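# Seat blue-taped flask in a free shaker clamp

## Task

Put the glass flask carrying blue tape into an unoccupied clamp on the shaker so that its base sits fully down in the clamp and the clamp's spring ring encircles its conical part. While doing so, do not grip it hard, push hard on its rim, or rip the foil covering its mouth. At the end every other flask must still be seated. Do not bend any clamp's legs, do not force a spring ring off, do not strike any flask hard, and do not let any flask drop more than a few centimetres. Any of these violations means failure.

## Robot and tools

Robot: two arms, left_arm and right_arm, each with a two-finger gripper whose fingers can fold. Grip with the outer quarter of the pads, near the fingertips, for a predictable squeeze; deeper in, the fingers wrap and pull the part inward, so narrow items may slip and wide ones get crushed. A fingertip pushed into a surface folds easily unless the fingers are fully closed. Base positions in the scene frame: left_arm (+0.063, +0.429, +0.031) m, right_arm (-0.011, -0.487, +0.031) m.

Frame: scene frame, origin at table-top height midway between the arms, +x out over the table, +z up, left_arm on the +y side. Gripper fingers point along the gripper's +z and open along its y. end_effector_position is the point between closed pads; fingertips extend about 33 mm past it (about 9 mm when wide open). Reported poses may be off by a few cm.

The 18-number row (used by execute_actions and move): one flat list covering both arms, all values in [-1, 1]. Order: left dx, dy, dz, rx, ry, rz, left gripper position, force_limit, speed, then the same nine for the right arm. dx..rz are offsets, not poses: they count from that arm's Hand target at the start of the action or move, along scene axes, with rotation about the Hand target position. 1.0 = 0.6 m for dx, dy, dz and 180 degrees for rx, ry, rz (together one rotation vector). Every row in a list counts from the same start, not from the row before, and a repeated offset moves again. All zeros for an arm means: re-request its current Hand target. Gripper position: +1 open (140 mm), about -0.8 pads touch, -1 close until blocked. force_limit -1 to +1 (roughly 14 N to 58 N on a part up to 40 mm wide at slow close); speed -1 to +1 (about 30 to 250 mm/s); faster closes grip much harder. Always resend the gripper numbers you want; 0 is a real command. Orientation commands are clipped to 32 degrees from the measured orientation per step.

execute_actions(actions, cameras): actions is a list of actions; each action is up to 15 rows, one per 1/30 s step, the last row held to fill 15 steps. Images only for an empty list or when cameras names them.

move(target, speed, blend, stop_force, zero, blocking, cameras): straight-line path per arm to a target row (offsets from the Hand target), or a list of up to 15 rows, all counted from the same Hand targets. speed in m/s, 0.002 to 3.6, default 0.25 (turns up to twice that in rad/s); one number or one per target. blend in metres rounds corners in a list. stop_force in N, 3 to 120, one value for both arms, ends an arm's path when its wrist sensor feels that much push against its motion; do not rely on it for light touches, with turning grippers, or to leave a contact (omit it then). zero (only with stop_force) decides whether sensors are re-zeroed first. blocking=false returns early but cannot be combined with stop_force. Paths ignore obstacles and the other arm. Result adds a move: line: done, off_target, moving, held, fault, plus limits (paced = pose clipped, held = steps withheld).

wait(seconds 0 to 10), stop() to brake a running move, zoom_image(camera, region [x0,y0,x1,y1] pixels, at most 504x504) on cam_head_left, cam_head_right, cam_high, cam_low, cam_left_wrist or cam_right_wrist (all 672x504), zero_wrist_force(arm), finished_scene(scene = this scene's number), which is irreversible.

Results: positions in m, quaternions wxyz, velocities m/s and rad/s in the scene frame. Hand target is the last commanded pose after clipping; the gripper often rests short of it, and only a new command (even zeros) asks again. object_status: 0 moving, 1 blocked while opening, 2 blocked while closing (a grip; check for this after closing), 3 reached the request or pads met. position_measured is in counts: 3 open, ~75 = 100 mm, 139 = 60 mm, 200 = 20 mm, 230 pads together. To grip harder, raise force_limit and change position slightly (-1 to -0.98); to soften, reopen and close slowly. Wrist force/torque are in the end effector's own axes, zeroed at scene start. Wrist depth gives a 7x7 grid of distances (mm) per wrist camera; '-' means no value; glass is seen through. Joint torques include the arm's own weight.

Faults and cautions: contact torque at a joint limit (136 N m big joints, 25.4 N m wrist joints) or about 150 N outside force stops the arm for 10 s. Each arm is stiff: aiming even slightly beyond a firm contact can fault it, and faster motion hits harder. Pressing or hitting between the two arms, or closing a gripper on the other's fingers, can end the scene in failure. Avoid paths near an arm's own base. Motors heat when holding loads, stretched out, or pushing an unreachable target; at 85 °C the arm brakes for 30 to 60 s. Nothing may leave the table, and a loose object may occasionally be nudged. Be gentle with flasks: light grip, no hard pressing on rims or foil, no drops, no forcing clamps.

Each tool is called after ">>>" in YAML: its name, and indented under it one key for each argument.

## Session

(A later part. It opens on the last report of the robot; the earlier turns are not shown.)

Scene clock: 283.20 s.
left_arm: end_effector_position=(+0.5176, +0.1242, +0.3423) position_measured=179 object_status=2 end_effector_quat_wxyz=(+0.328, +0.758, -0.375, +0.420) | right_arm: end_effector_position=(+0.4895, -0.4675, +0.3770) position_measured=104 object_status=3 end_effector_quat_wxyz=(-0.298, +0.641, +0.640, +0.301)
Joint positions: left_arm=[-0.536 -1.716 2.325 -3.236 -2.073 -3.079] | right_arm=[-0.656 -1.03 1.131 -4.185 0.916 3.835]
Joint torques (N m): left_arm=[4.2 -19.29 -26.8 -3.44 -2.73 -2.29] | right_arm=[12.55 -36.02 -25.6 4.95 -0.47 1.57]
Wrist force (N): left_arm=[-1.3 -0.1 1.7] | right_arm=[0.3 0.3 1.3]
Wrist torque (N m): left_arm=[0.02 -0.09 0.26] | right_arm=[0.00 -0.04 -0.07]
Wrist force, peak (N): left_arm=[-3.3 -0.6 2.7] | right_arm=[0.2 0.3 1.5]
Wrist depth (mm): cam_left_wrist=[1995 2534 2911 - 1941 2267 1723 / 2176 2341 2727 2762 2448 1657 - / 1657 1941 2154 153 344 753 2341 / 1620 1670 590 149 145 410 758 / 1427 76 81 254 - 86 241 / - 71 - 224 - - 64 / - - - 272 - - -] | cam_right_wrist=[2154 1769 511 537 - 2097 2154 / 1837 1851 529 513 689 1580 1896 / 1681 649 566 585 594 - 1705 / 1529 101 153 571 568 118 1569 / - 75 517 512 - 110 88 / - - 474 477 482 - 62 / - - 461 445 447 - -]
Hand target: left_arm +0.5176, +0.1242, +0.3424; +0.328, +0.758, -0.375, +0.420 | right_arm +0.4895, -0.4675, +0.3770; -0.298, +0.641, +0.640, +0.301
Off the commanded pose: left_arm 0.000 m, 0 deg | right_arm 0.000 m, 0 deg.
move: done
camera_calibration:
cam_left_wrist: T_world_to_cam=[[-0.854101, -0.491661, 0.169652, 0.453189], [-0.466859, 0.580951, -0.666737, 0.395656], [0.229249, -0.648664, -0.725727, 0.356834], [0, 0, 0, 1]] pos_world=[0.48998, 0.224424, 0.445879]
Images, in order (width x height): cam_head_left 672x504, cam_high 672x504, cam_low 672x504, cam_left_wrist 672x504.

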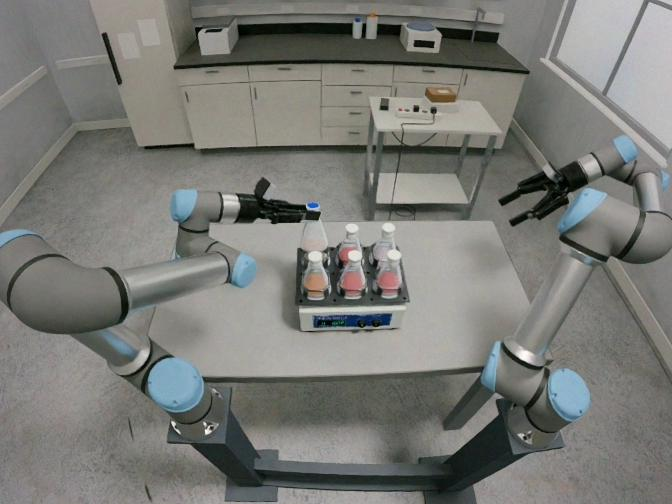

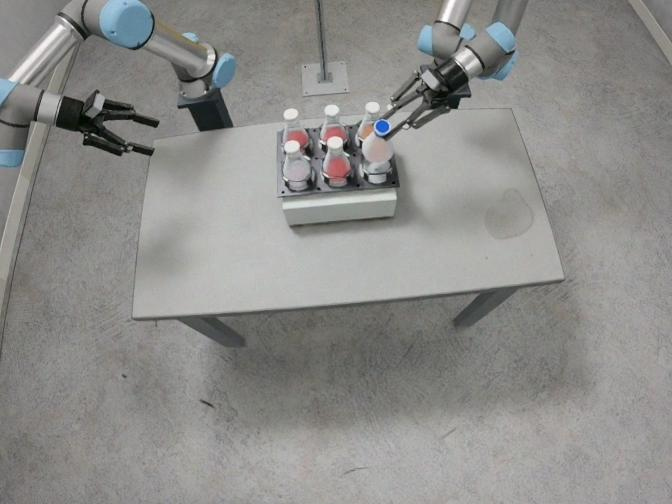

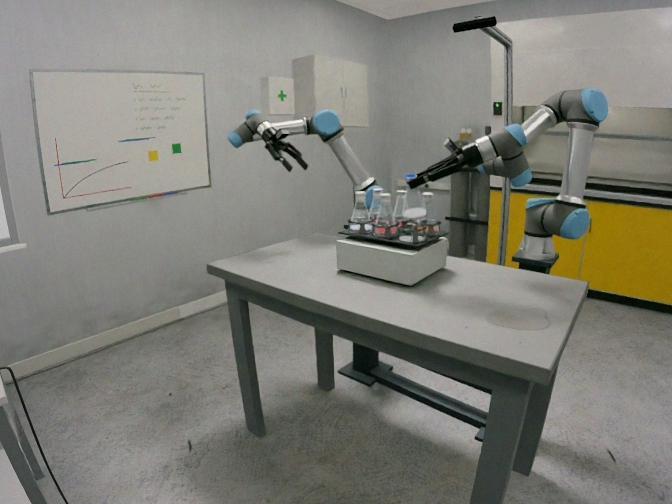

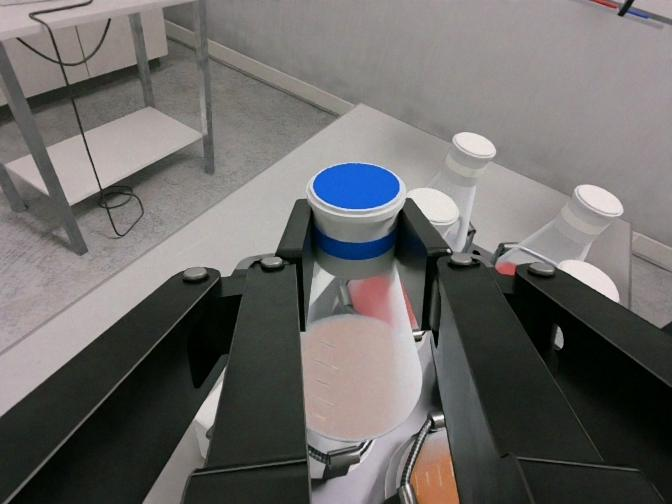

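>>> move:
  target: [0,-0.002,-0.1,0,0,0,-1,-0.02,-1,0,0,0,0,0,0,0.2,-1,-1]
  speed: 0.02
  stop_force: 7
  cameras: ["cam_left_wrist","cam_low","cam_high","cam_head_left"]

>>> zoom_image:
  camera: "cam_high"
  region: [320, 100, 420, 220]

>>> zoom_image:
  camera: "cam_low"
  region: [360, 170, 480, 260]

>>> zoom_image:
  camera: "cam_left_wrist"
  region: [200, 150, 600, 504]

>>> zoom_image:
  camera: "cam_head_left"
  region: [270, 190, 380, 310]

Scene clock: 293.83 s.
left_arm: end_effector_position=(+0.5176, +0.1234, +0.3038) position_measured=179 object_status=2 end_effector_quat_wxyz=(+0.328, +0.758, -0.375, +0.420) | right_arm: end_effector_position=(+0.4895, -0.4675, +0.3770) position_measured=104 object_status=3 end_effector_quat_wxyz=(-0.298, +0.641, +0.640, +0.301)
Joint positions: left_arm=[-0.538 -1.635 2.382 -3.375 -2.071 -3.081] | right_arm=[-0.656 -1.03 1.131 -4.185 0.916 3.835]
Joint torques (N m): left_arm=[5.57 -18.43 -24.96 -4.61 -0.22 0.38] | right_arm=[13.35 -36.25 -25.7 5.01 -0.44 1.59]
Wrist force (N): left_arm=[3.7 0.3 2.4] | right_arm=[0.1 0.5 0.9]
Wrist torque (N m): left_arm=[-0.01 -0.08 0.30] | right_arm=[0.03 0.03 -0.06]
Wrist force, peak (N): left_arm=[13.3 1.3 1.0] | right_arm=[0.1 0.6 1.4]
Wrist depth (mm): cam_left_wrist=[2032 2534 2693 2292 2112 1958 - / 2112 2032 2564 909 832 - - / 1632 1890 671 153 234 798 294 / 1539 545 548 149 146 388 222 / 445 76 81 255 - 86 227 / - 71 - 223 - - 64 / - - - 239 - - -] | cam_right_wrist=[2135 996 510 537 635 2236 2215 / 1866 1782 495 493 571 1975 1881 / 1705 1681 572 587 611 590 1743 / 1549 102 132 - - 119 1569 / - 75 506 525 520 110 88 / - - 478 - 494 - 62 / - - 445 448 444 - -]
Hand target: left_arm +0.5176, +0.1234, +0.3038; +0.328, +0.758, -0.375, +0.420 (not the last commanded pose) | right_arm +0.4895, -0.4675, +0.3770; -0.298, +0.641, +0.640, +0.301
Off the commanded pose: left_arm 0.021 m, 0 deg | right_arm 0.000 m, 0 deg.
move: contact (left_arm)
camera_calibration:
cam_left_wrist: T_world_to_cam=[[-0.854132, -0.491647, 0.169534, 0.459404], [-0.466746, 0.580927, -0.666837, 0.370375], [0.229362, -0.648696, -0.725663, 0.328228], [0, 0, 0, 1]] pos_world=[0.48998, 0.223624, 0.407279]
Images, in order (width x height): cam_head_left 672x504, cam_high 672x504, cam_low 672x504, cam_left_wrist 672x504.

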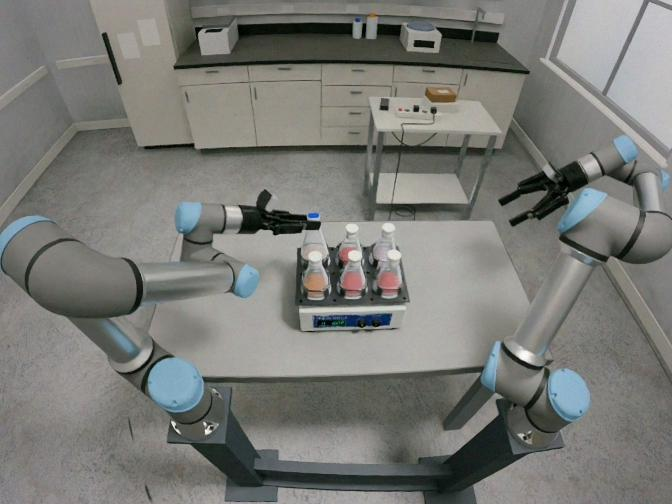

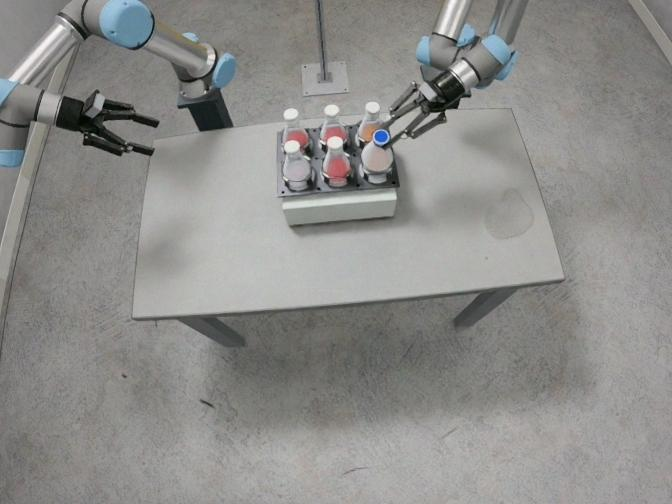

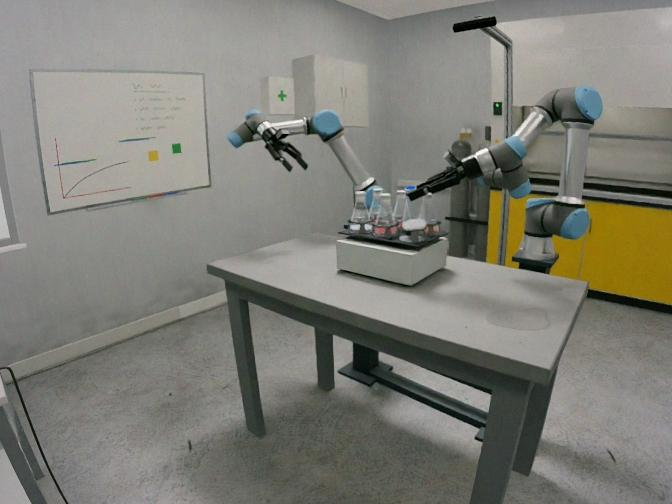

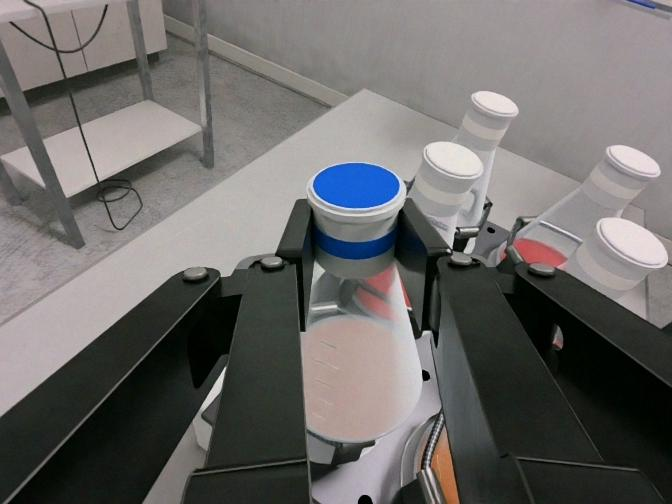

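Scaled by 4.200 from the camera's 672x504 image, which has a finer 960x720 frame.

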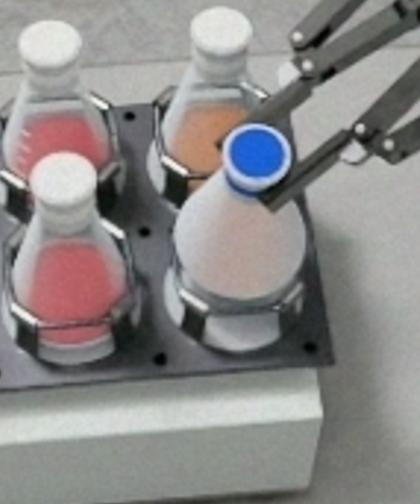

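Scaled by 4.200 from the camera's 672x504 image, which has a finer 960x720 frame.

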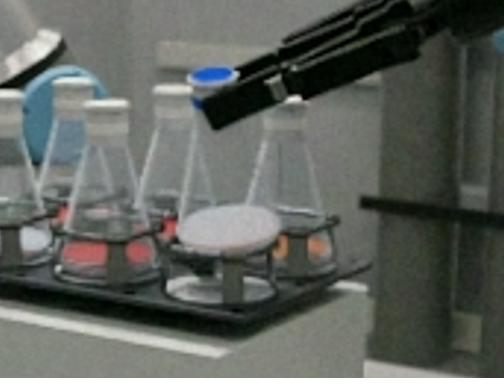

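Scaled by 1.260 from the camera's 672x504 image, which has a finer 960x720 frame.

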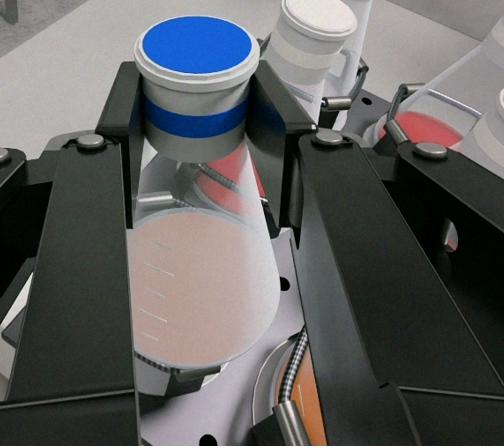

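Scaled by 4.200 from the camera's 672x504 image, which has a finer 960x720 frame.

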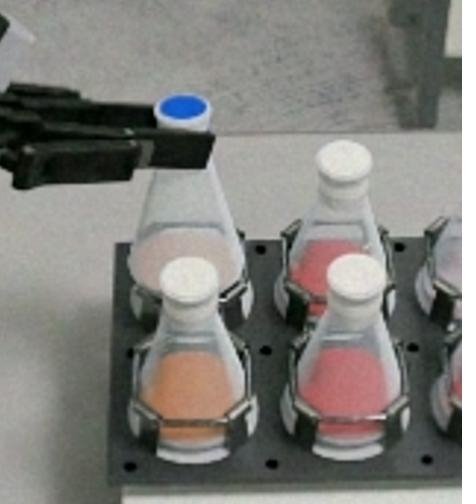

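>>> move:
  target: [0.03,0,-0.008,0,0,0,-1,-0.02,-1,0,0,0,0,0,0,0.2,-1,-1]
  speed: 0.015
  stop_force: 13
  cameras: ["cam_low","cam_high","cam_left_wrist"]

>>> zoom_image:
  camera: "cam_high"
  region: [320, 100, 420, 220]

>>> zoom_image:
  camera: "cam_low"
  region: [360, 170, 480, 260]

>>> zoom_image:
  camera: "cam_left_wrist"
  region: [200, 150, 600, 504]

Scene clock: 301.00 s.
left_arm: end_effector_position=(+0.5313, +0.1234, +0.3002) position_measured=179 object_status=2 end_effector_quat_wxyz=(+0.328, +0.758, -0.375, +0.420) | right_arm: end_effector_position=(+0.4895, -0.4675, +0.3770) position_measured=104 object_status=3 end_effector_quat_wxyz=(-0.298, +0.641, +0.640, +0.301)
Joint positions: left_arm=[-0.515 -1.593 2.354 -3.383 -2.091 -3.068] | right_arm=[-0.656 -1.03 1.131 -4.185 0.916 3.835]
Joint torques (N m): left_arm=[0.06 -23.19 -11.26 0.08 6.43 -0.96] | right_arm=[12.91 -36.51 -25.24 5.06 -0.36 1.73]
Wrist force (N): left_arm=[6.8 13.8 0.9] | right_arm=[0.3 0.5 1.1]
Wrist torque (N m): left_arm=[-0.80 -0.17 -1.05] | right_arm=[0.03 -0.02 -0.07]
Wrist force, peak (N): left_arm=[10.5 15.2 0.1] | right_arm=[0.1 0.4 1.5]
Wrist depth (mm): cam_left_wrist=[2013 2505 2834 - - - - / 2071 2013 2762 2367 - 316 1810 / 1596 1825 2052 147 234 745 291 / 1539 520 - 149 132 382 218 / - 76 81 257 - 86 215 / - 71 - 225 - - 64 / - - - 233 - - -] | cam_right_wrist=[2194 987 516 535 - 2443 2236 / 1991 1809 487 502 558 712 1881 / 1681 1646 562 581 617 630 1705 / 1569 101 551 562 545 127 1569 / - 75 515 - - 110 88 / - - - 483 480 - 62 / - - 458 444 451 - -]
Hand target: left_arm +0.5313, +0.1234, +0.3002; +0.328, +0.758, -0.375, +0.420 (not the last commanded pose) | right_arm +0.4895, -0.4675, +0.3770; -0.298, +0.641, +0.640, +0.301
Off the commanded pose: left_arm 0.004 m, 0 deg | right_arm 0.000 m, 0 deg.
move: contact (left_arm)
camera_calibration:
cam_left_wrist: T_world_to_cam=[[-0.854207, -0.491499, 0.169585, 0.471701], [-0.466654, 0.580919, -0.666909, 0.374353], [0.22927, -0.648816, -0.725585, 0.322515], [0, 0, 0, 1]] pos_world=[0.50368, 0.223624, 0.403678]
Images, in order (width x height): cam_high 672x504, cam_low 672x504, cam_left_wrist 672x504.

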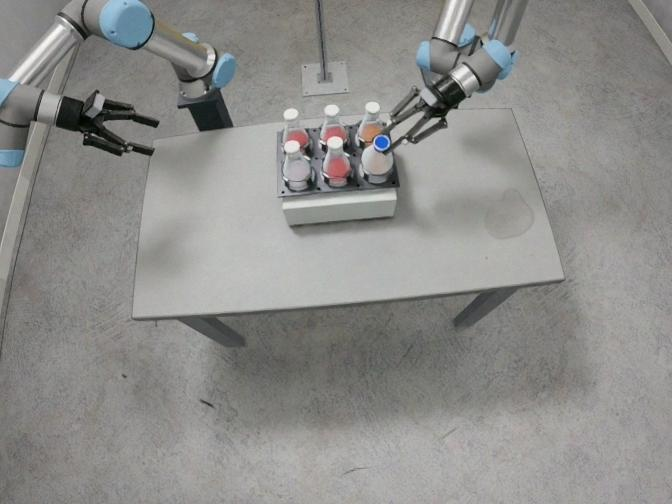

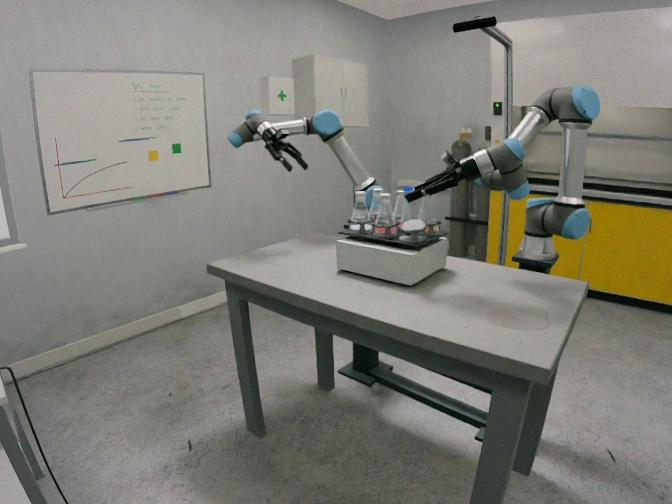

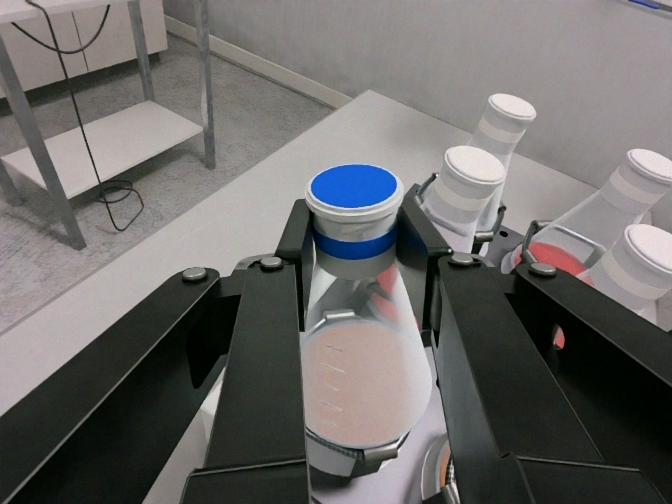

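Scaled by 4.200 from the camera's 672x504 image, which has a finer 960x720 frame.

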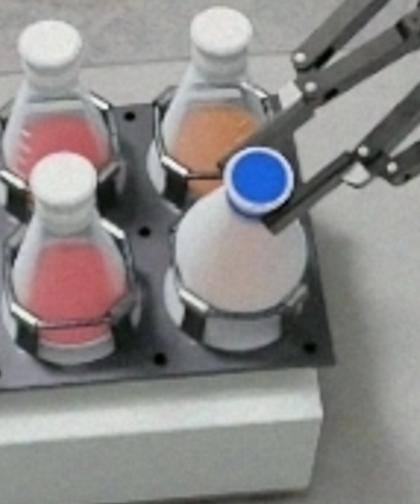

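Scaled by 4.200 from the camera's 672x504 image, which has a finer 960x720 frame.

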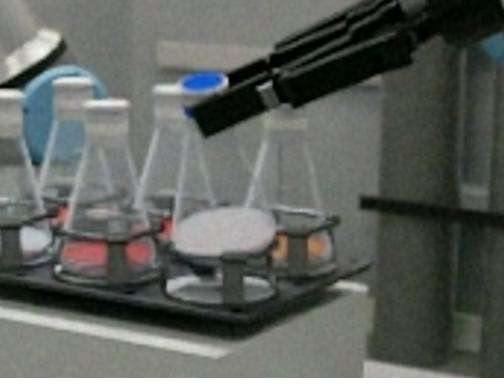

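Scaled by 1.260 from the camera's 672x504 image, which has a finer 960x720 frame.

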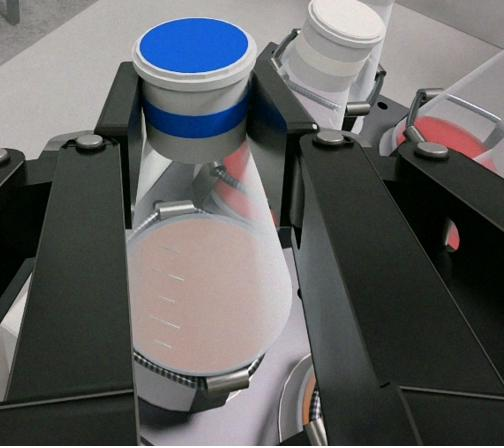

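>>> move:
  target: [-0.024,-0.001,-0.012,0,-0.0333,0,-1,-0.02,-1,0,0,0,0,0,0,0.2,-1,-1]
  speed: 0.03

>>> move:
  target: [-0.016,0,-0.008,0,-0.0222,0,-1,-0.02,-1,0,0,0,0,0,0,0.2,-1,-1]
  speed: 0.03
  cameras: ["cam_low","cam_high","cam_left_wrist"]

>>> zoom_image:
  camera: "cam_high"
  region: [320, 100, 420, 220]

>>> zoom_image:
  camera: "cam_low"
  region: [360, 170, 480, 260]

>>> zoom_image:
  camera: "cam_left_wrist"
  region: [200, 150, 600, 504]

Scene clock: 308.87 s.
left_arm: end_effector_position=(+0.5169, +0.1228, +0.2929) position_measured=179 object_status=2 end_effector_quat_wxyz=(+0.308, +0.735, -0.392, +0.459) | right_arm: end_effector_position=(+0.4895, -0.4675, +0.3770) position_measured=104 object_status=3 end_effector_quat_wxyz=(-0.298, +0.641, +0.640, +0.301)
Joint positions: left_arm=[-0.565 -1.588 2.439 -3.546 -2.021 -3.037] | right_arm=[-0.656 -1.03 1.131 -4.185 0.916 3.835]
Joint torques (N m): left_arm=[7.75 -0.67 -11.81 5.12 0.04 -0.2] | right_arm=[13.13 -36.25 -25.68 4.96 -0.47 1.65]
Wrist force (N): left_arm=[26.2 3.9 -2.0] | right_arm=[0.2 0.6 1.2]
Wrist torque (N m): left_arm=[-0.26 -0.24 -0.66] | right_arm=[0.05 0.01 -0.07]
Wrist force, peak (N): left_arm=[30.9 17.3 -3.3] | right_arm=[0.2 0.4 1.4]
Wrist depth (mm): cam_left_wrist=[1217 1486 2267 2154 - - 1465 / 2176 2595 2911 3034 825 2052 - / 1696 1906 2292 154 234 783 274 / 1710 1857 573 149 133 361 213 / 1486 76 81 256 - 86 85 / - 71 - 225 - - 64 / - - - 223 - - -] | cam_right_wrist=[2097 967 550 533 764 2154 2097 / 1927 720 492 519 515 1823 1975 / 1795 637 564 581 582 616 1730 / 1559 102 134 - 562 128 1559 / - 75 502 504 512 110 88 / - - 487 474 484 - 62 / - - 448 450 453 - -]
Hand target: left_arm +0.5169, +0.1228, +0.2930; +0.308, +0.735, -0.392, +0.459 | right_arm +0.4895, -0.4675, +0.3770; -0.298, +0.641, +0.640, +0.301
Off the commanded pose: left_arm 0.000 m, 0 deg | right_arm 0.000 m, 0 deg.
move: done

Scene clock: 310.33 s.
left_arm: end_effector_position=(+0.5073, +0.1228, +0.2881) position_measured=179 object_status=2 end_effector_quat_wxyz=(+0.294, +0.719, -0.403, +0.485) end_effector_velocity=(+0.000, +0.000, -0.001) end_effector_angular_velocity=(+0.001, +0.004, -0.001) | right_arm: end_effector_position=(+0.4895, -0.4675, +0.3770) position_measured=104 object_status=3 end_effector_quat_wxyz=(-0.298, +0.641, +0.640, +0.301)
Joint positions: left_arm=[-0.601 -1.576 2.493 -3.66 -1.973 -3.014] | right_arm=[-0.656 -1.03 1.131 -4.185 0.916 3.835]
Joint velocities: left_arm=[0.002 0 -0.001 0.006 -0.004 0] | right_arm=[within noise]
Joint torques (N m): left_arm=[5.52 -11.31 -18.02 1.45 -0.96 -0.83] | right_arm=[13.1 -36.9 -25.41 4.96 -0.38 1.63]
Wrist force (N): left_arm=[10.2 2.7 -0.1] | right_arm=[0.5 0.4 1.3]
Wrist torque (N m): left_arm=[-0.12 -0.07 -0.28] | right_arm=[0.02 -0.08 -0.07]
Wrist force, peak (N): left_arm=[36.7 2.1 1.3] | right_arm=[0.5 0.4 1.3]
Wrist depth (mm): cam_left_wrist=[1408 1446 2834 - 2221 - - / 1210 2476 3264 2762 238 318 282 / 2071 2071 2420 154 239 751 205 / 1810 1841 - 149 146 346 301 / 1608 76 81 255 - 86 129 / - 71 - 225 - - 64 / - - - 222 - - -] | cam_right_wrist=[2154 1000 511 536 590 2236 2194 / 1837 1866 512 500 540 - 1896 / 1681 1782 552 595 579 591 1809 / 1519 104 152 571 - 128 1580 / - 75 511 522 - 110 88 / - - 492 482 478 - 62 / - - 446 449 451 - -]
Hand target: left_arm +0.5073, +0.1228, +0.2882; +0.294, +0.719, -0.403, +0.485 | right_arm +0.4895, -0.4675, +0.3770; -0.298, +0.641, +0.640, +0.301
Off the commanded pose: left_arm 0.000 m, 0 deg | right_arm 0.000 m, 0 deg.
move: done
camera_calibration:
cam_left_wrist: T_world_to_cam=[[-0.870651, -0.491553, 0.0185187, 0.504822], [-0.343747, 0.58106, -0.737704, 0.313411], [0.351861, -0.648648, -0.67487, 0.242022], [0, 0, 0, 1]] pos_world=[0.462099, 0.223024, 0.38519]
Images, in order (width x height): cam_high 672x504, cam_low 672x504, cam_left_wrist 672x504.

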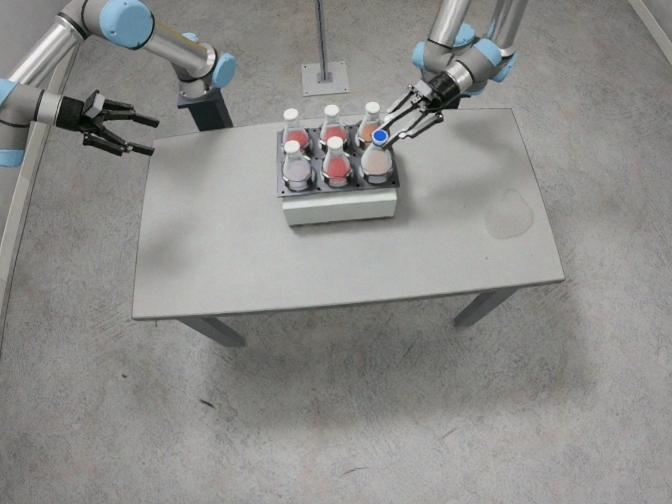

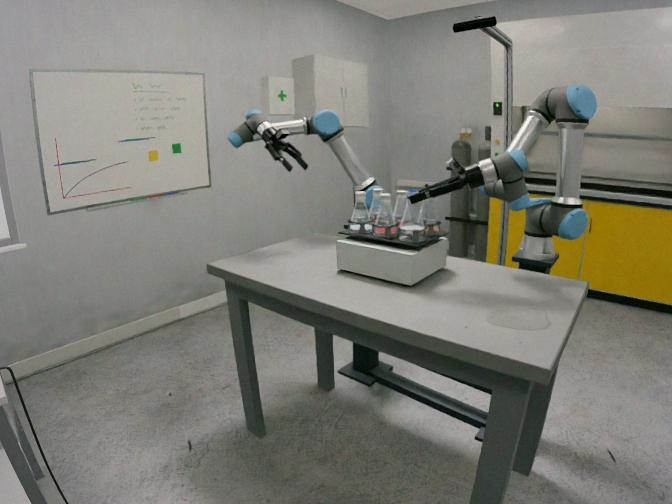

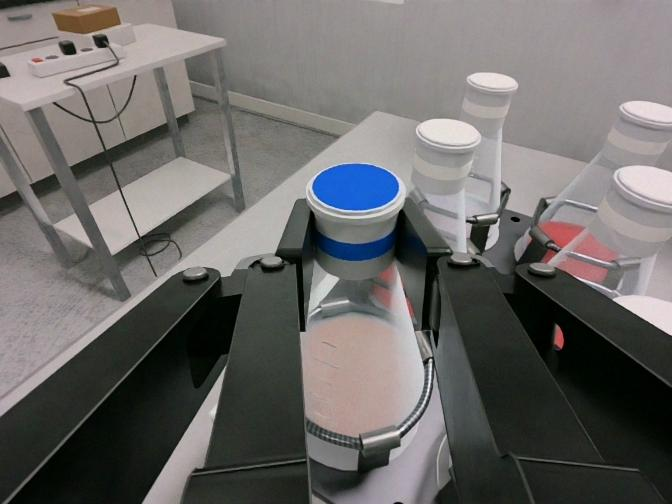

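Scaled by 4.200 from the camera's 672x504 image, which has a finer 960x720 frame.

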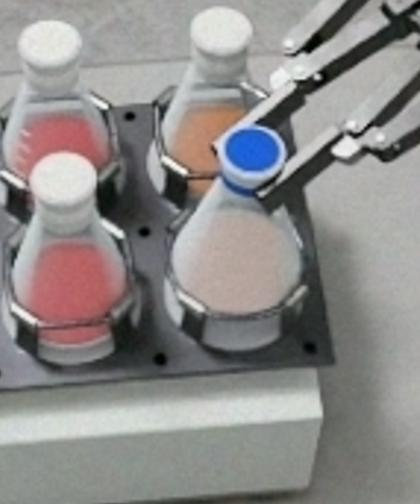

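Scaled by 4.200 from the camera's 672x504 image, which has a finer 960x720 frame.

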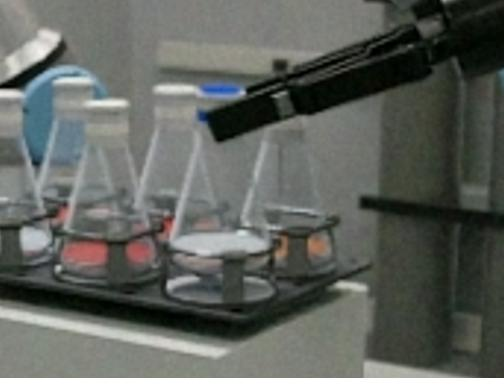

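Scaled by 1.260 from the camera's 672x504 image, which has a finer 960x720 frame.

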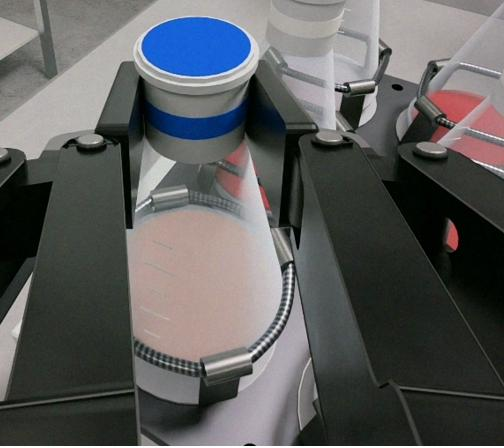

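>>> move:
  target: [-0.0105,0,-0.006,0,-0.0111,0,-1,-0.02,-1,0,0,0,0,0,0,0.2,-1,-1]
  speed: 0.03

>>> move:
  target: [0,0,-0.05,0,0,0,-1,-0.02,-1,0,0,0,0,0,0,0.2,-1,-1]
  speed: 0.015
  stop_force: 15
  cameras: ["cam_low","cam_left_wrist"]

>>> zoom_image:
  camera: "cam_low"
  region: [360, 170, 480, 260]

>>> zoom_image:
  camera: "cam_left_wrist"
  region: [200, 150, 600, 504]

Scene clock: 314.80 s.
left_arm: end_effector_position=(+0.5010, +0.1228, +0.2845) position_measured=179 object_status=2 end_effector_quat_wxyz=(+0.287, +0.710, -0.408, +0.497) end_effector_velocity=(+0.000, -0.001, +0.001) end_effector_angular_velocity=(-0.001, +0.003, -0.004) | right_arm: end_effector_position=(+0.4895, -0.4675, +0.3770) position_measured=104 object_status=3 end_effector_quat_wxyz=(-0.298, +0.641, +0.640, +0.301)
Joint positions: left_arm=[-0.623 -1.566 2.524 -3.725 -1.944 -3.002] | right_arm=[-0.656 -1.03 1.131 -4.185 0.916 3.835]
Joint velocities: left_arm=[0 0 -0.004 0.005 -0.005 -0.001] | right_arm=[within noise]
Joint torques (N m): left_arm=[5.63 -15.01 -18.85 1.17 -2.94 -1.55] | right_arm=[13.18 -35.96 -24.96 5.02 -0.55 1.56]
Wrist force (N): left_arm=[7.6 -3.4 0.4] | right_arm=[0.1 0.6 0.9]
Wrist torque (N m): left_arm=[0.21 -0.11 0.34] | right_arm=[0.06 0.02 -0.07]
Wrist force, peak (N): left_arm=[10.5 2.7 0.2] | right_arm=[0.2 0.6 1.3]
Wrist depth (mm): cam_left_wrist=[1857 1608 2727 - - - 1825 / 1245 2448 3077 4142 238 - 259 / 2071 2534 2476 153 245 413 195 / 1890 1780 - 148 146 326 210 / 1670 76 81 254 - 86 85 / - 71 - 225 - - 64 / - - - 217 - - -] | cam_right_wrist=[2215 979 533 537 625 2025 2154 / 1911 1881 514 505 534 1991 1991 / 1646 1942 567 559 577 - 1730 / 1539 101 133 - 568 127 1569 / - 75 512 517 513 110 88 / - - 481 482 483 - 62 / - - - - 446 - -]
Hand target: left_arm +0.5010, +0.1228, +0.2846; +0.287, +0.710, -0.408, +0.497 | right_arm +0.4895, -0.4675, +0.3770; -0.298, +0.641, +0.640, +0.301
Off the commanded pose: left_arm 0.000 m, 0 deg | right_arm 0.000 m, 0 deg.
move: done

Scene clock: 316.80 s.
left_arm: end_effector_position=(+0.5010, +0.1227, +0.2684) position_measured=179 object_status=2 end_effector_quat_wxyz=(+0.287, +0.710, -0.408, +0.497) | right_arm: end_effector_position=(+0.4895, -0.4675, +0.3770) position_measured=104 object_status=3 end_effector_quat_wxyz=(-0.298, +0.641, +0.640, +0.301)
Joint positions: left_arm=[-0.623 -1.51 2.54 -3.798 -1.945 -3.002] | right_arm=[-0.656 -1.03 1.131 -4.185 0.916 3.835]
Joint torques (N m): left_arm=[4.83 -4.89 -12.4 3.4 1.8 -1.87] | right_arm=[13.1 -36.48 -25.76 4.95 -0.62 1.64]
Wrist force (N): left_arm=[19.6 -0.1 0.4] | right_arm=[0.1 0.2 1.2]
Wrist torque (N m): left_arm=[-0.04 -0.17 0.24] | right_arm=[-0.03 0.02 -0.06]
Wrist force, peak (N): left_arm=[29.2 0.3 -1.3] | right_arm=[0.1 0.4 1.4]
Wrist depth (mm): cam_left_wrist=[1841 1608 - 2992 2112 - 1632 / 1217 2505 3122 2798 229 - 253 / 2032 2448 2316 153 375 366 189 / 1906 1723 - 148 132 325 287 / 1710 76 81 253 - 86 104 / - 71 - 225 - - 64 / - - - 213 - - -] | cam_right_wrist=[2116 1017 503 529 630 2394 2236 / 1881 1769 492 505 681 731 2061 / 1755 658 560 594 619 637 1755 / 1580 101 152 579 560 128 1569 / - 75 118 510 525 110 88 / - - - 480 - - 62 / - - 434 440 452 - -]
Hand target: left_arm +0.5011, +0.1227, +0.2684; +0.287, +0.710, -0.408, +0.497 (not the last commanded pose) | right_arm +0.4895, -0.4675, +0.3770; -0.298, +0.641, +0.640, +0.301
Off the commanded pose: left_arm 0.014 m, 0 deg | right_arm 0.000 m, 0 deg.
move: contact (left_arm)
camera_calibration:
cam_left_wrist: T_world_to_cam=[[-0.870825, -0.491453, -0.011755, 0.507901], [-0.317567, 0.580641, -0.749671, 0.286971], [0.375254, -0.649099, -0.661706, 0.215748], [0, 0, 0, 1]] pos_world=[0.452465, 0.223025, 0.363867]
Images, in order (width x height): cam_low 672x504, cam_left_wrist 672x504.

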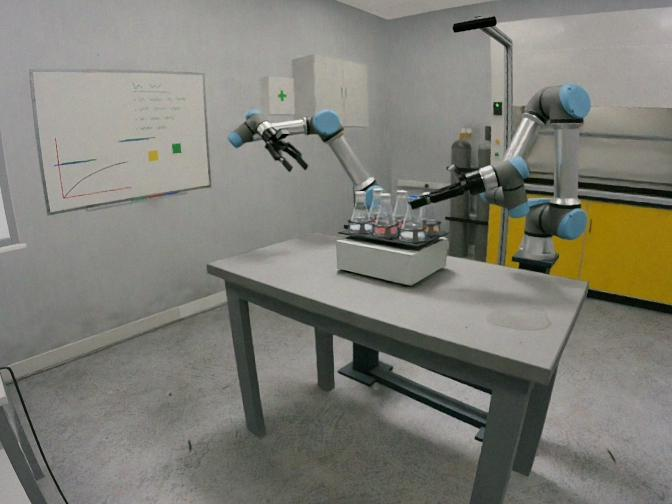

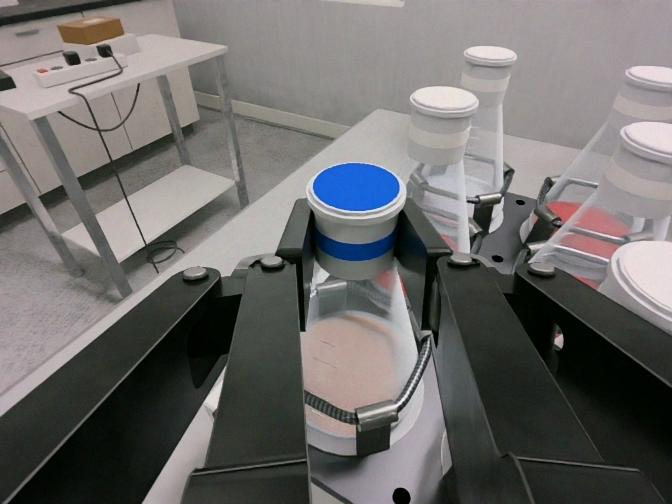

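Scaled by 4.200 from the camera's 672x504 image, which has a finer 960x720 frame.

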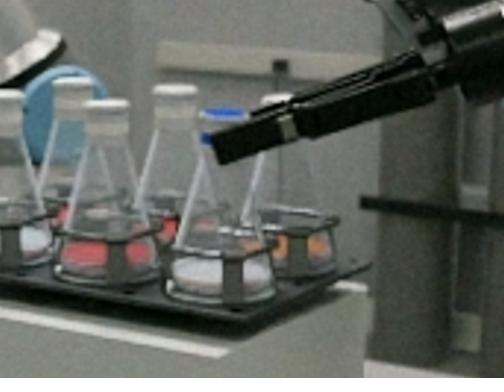

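Scaled by 1.260 from the camera's 672x504 image, which has a finer 960x720 frame.

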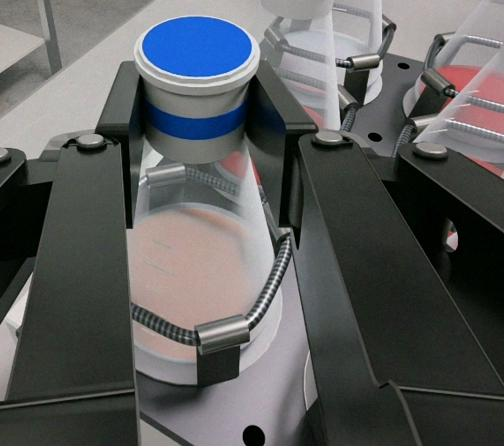

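>>> move:
  target: [0,0,-0.03,0,0,0,-1,-0.02,-1,0,0,0,0,0,0,0.2,-1,-1]
  speed: 0.01
  stop_force: 10

>>> move:
  target: [0,0,0,0,0,0,0.2,-1,-1,0,0,0,0,0,0,0.2,-1,-1]

>>> move:
  target:
    - [-0.14,0.245,0.1,0,0,0,0.2,-1,-1,0,0,0,0,0,0,0.2,-1,-1]
  speed: 0.1
  cameras: ["cam_low","cam_left_wrist","cam_high"]

>>> zoom_image:
  camera: "cam_low"
  region: [340, 170, 460, 260]

>>> zoom_image:
  camera: "cam_left_wrist"
  region: [240, 100, 640, 454]

>>> zoom_image:
  camera: "cam_high"
  region: [270, 90, 410, 220]

Scene clock: 322.50 s.
left_arm: end_effector_position=(+0.5011, +0.1227, +0.2680) position_measured=179 object_status=2 end_effector_quat_wxyz=(+0.287, +0.710, -0.408, +0.498) | right_arm: end_effector_position=(+0.4895, -0.4675, +0.3770) position_measured=104 object_status=3 end_effector_quat_wxyz=(-0.298, +0.641, +0.640, +0.301)
Joint positions: left_arm=[-0.623 -1.508 2.541 -3.802 -1.945 -3.002] | right_arm=[-0.656 -1.03 1.131 -4.185 0.916 3.835]
Joint torques (N m): left_arm=[-0.35 -13.51 -9.07 5.4 2.16 -2.37] | right_arm=[13 -36.38 -25.06 4.94 -0.55 1.55]
Wrist force (N): left_arm=[26.6 0.9 -0.5] | right_arm=[0.3 0.4 0.9]
Wrist torque (N m): left_arm=[-0.01 -0.19 0.19] | right_arm=[0.01 -0.02 -0.07]
Wrist force, peak (N): left_arm=[35.2 1.3 -2.1] | right_arm=[0.2 0.4 1.3]
Wrist depth (mm): cam_left_wrist=[1890 1596 - - - 1995 - / 1217 2564 3034 2448 224 - 254 / 2052 2341 2420 153 374 364 189 / 1873 1751 - 149 146 321 276 / 1766 76 81 254 - 86 104 / - 71 - 225 - - 64 / - - - 212 - - -] | cam_right_wrist=[2061 2135 536 539 - 2079 2236 / 1896 1782 493 515 562 723 1959 / 1623 634 588 570 609 647 1693 / 1549 104 153 570 554 127 1549 / - 75 497 528 525 110 88 / - - 477 475 469 - 62 / - - 457 453 447 - -]
Hand target: left_arm +0.5011, +0.1227, +0.2679; +0.287, +0.710, -0.408, +0.498 (not the last commanded pose) | right_arm +0.4895, -0.4675, +0.3770; -0.298, +0.641, +0.640, +0.301
Off the commanded pose: left_arm 0.018 m, 0 deg | right_arm 0.000 m, 0 deg.
move: contact (left_arm)

Scene clock: 324.33 s.
left_arm: end_effector_position=(+0.5011, +0.1227, +0.2679) position_measured=104 object_status=0 end_effector_quat_wxyz=(+0.287, +0.710, -0.408, +0.498) | right_arm: end_effector_position=(+0.4895, -0.4675, +0.3770) position_measured=104 object_status=3 end_effector_quat_wxyz=(-0.298, +0.641, +0.640, +0.301)
Joint positions: left_arm=[-0.623 -1.508 2.541 -3.801 -1.945 -3.002] | right_arm=[-0.656 -1.03 1.131 -4.185 0.916 3.835]
Joint torques (N m): left_arm=[0.76 -21.72 -8.19 -5.13 -2.18 -1.16] | right_arm=[13.03 -37.01 -25.44 4.96 -0.49 1.7]
Wrist force (N): left_arm=[0.2 0.0 1.5] | right_arm=[0.1 0.7 1.0]
Wrist torque (N m): left_arm=[-0.04 -0.12 0.15] | right_arm=[0.07 0.02 -0.07]
Wrist force, peak (N): left_arm=[26.9 0.8 -0.6] | right_arm=[0.4 0.5 1.3]
Wrist depth (mm): cam_left_wrist=[1873 1608 - 2341 - 1841 - / 1217 2564 3215 2798 223 1737 252 / 2091 2367 2367 153 348 373 189 / 1825 1644 137 157 156 128 287 / - 88 270 254 261 108 89 / - 60 231 224 231 - - / - - 289 209 205 - -] | cam_right_wrist=[2116 1942 519 529 - 2279 2116 / 1881 1087 515 493 527 2079 1959 / 1681 642 584 562 582 656 1795 / 1529 104 152 605 558 128 1569 / - 75 117 504 509 110 88 / - - 468 492 483 - 62 / - - 440 442 451 - -]
Hand target: left_arm +0.5011, +0.1227, +0.2679; +0.287, +0.710, -0.408, +0.498 | right_arm +0.4895, -0.4675, +0.3770; -0.298, +0.641, +0.640, +0.301
Off the commanded pose: left_arm 0.000 m, 0 deg | right_arm 0.000 m, 0 deg.
move: done

Scene clock: 326.63 s.
left_arm: end_effector_position=(+0.4172, +0.2696, +0.3280) position_measured=104 object_status=3 end_effector_quat_wxyz=(+0.287, +0.710, -0.408, +0.498) | right_arm: end_effector_position=(+0.4895, -0.4675, +0.3770) position_measured=104 object_status=3 end_effector_quat_wxyz=(-0.298, +0.641, +0.640, +0.301)
Joint positions: left_arm=[-0.175 -2.005 2.641 -3.279 -2.353 -2.778] | right_arm=[-0.656 -1.03 1.131 -4.185 0.916 3.835]
Joint torques (N m): left_arm=[3.83 2.53 -14.54 -3.53 -0.94 -2] | right_arm=[13.27 -36.64 -25.04 4.96 -0.64 1.69]
Wrist force (N): left_arm=[0.1 0.0 1.2] | right_arm=[0.4 0.3 1.0]
Wrist torque (N m): left_arm=[-0.04 -0.10 0.25] | right_arm=[-0.02 -0.05 -0.07]
Wrist force, peak (N): left_arm=[0.1 0.0 2.8] | right_arm=[0.2 0.5 1.4]
Wrist depth (mm): cam_left_wrist=[2071 1810 2505 - - 2176 - / 1399 2534 3215 - 456 427 - / 2221 2393 2693 482 492 508 845 / 2091 1596 134 407 375 118 680 / - 88 458 392 348 109 89 / - 60 467 442 394 - - / - - 397 398 398 - -] | cam_right_wrist=[2116 992 539 542 624 2116 2135 / 1809 1881 513 500 516 769 1959 / 1681 632 560 579 570 632 1769 / 1549 104 134 551 - 118 1569 / - 75 507 - 514 110 88 / - - 477 472 481 - 62 / - - 448 457 - - -]
Hand target: left_arm +0.4171, +0.2697, +0.3279; +0.287, +0.710, -0.408, +0.498 | right_arm +0.4895, -0.4675, +0.3770; -0.298, +0.641, +0.640, +0.301
Off the commanded pose: left_arm 0.000 m, 0 deg | right_arm 0.000 m, 0 deg.
move: done
camera_calibration:
cam_left_wrist: T_world_to_cam=[[-0.870754, -0.491568, -0.0121971, 0.507985], [-0.317163, 0.580425, -0.75001, 0.219652], [0.37576, -0.649205, -0.661314, 0.381708], [0, 0, 0, 1]] pos_world=[0.368564, 0.370025, 0.423366]
Images, in order (width x height): cam_high 672x504, cam_low 672x504, cam_left_wrist 672x504.

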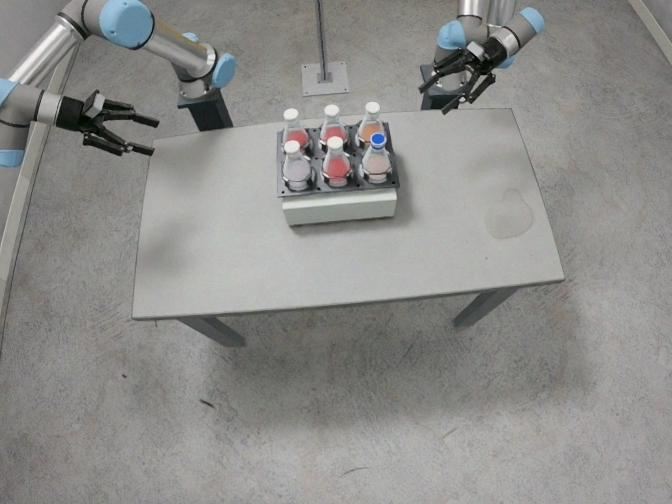

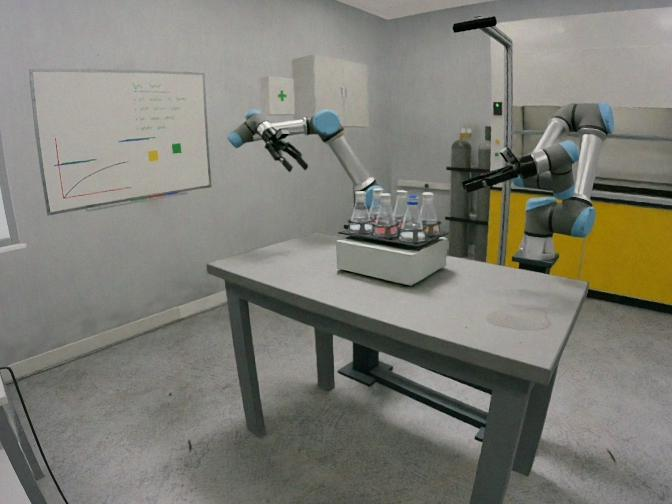

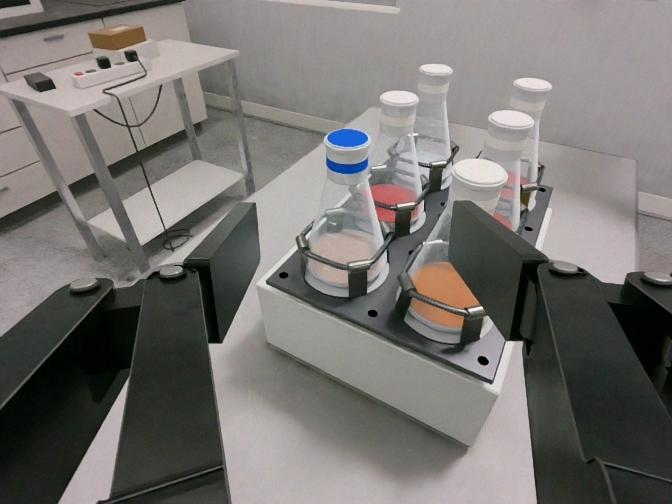

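Scaled by 4.200 from the camera's 672x504 image, which has a finer 960x720 frame.

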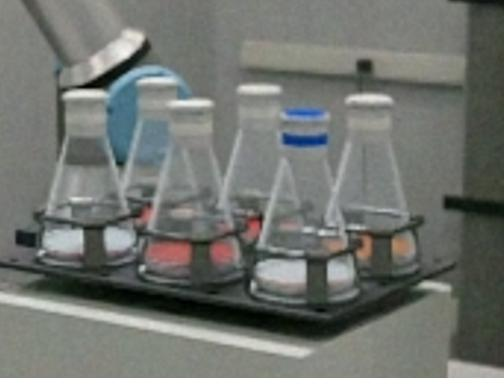

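Scaled by 1.260 from the camera's 672x504 image, which has a finer 960x720 frame.

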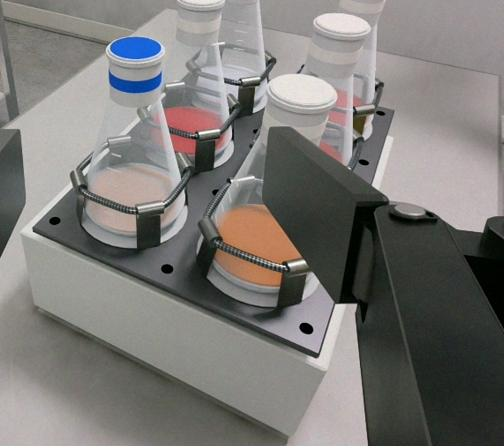

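Scaled by 3.600 from the camera's 672x504 image, which has a finer 960x720 frame.

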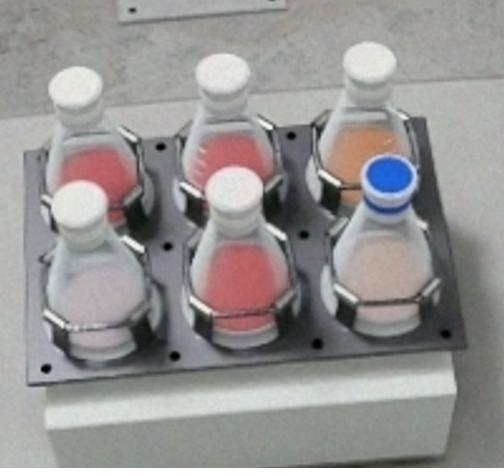

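Seated.

>>> finished_scene:
  scene: 2

The scene is finished: the task was done.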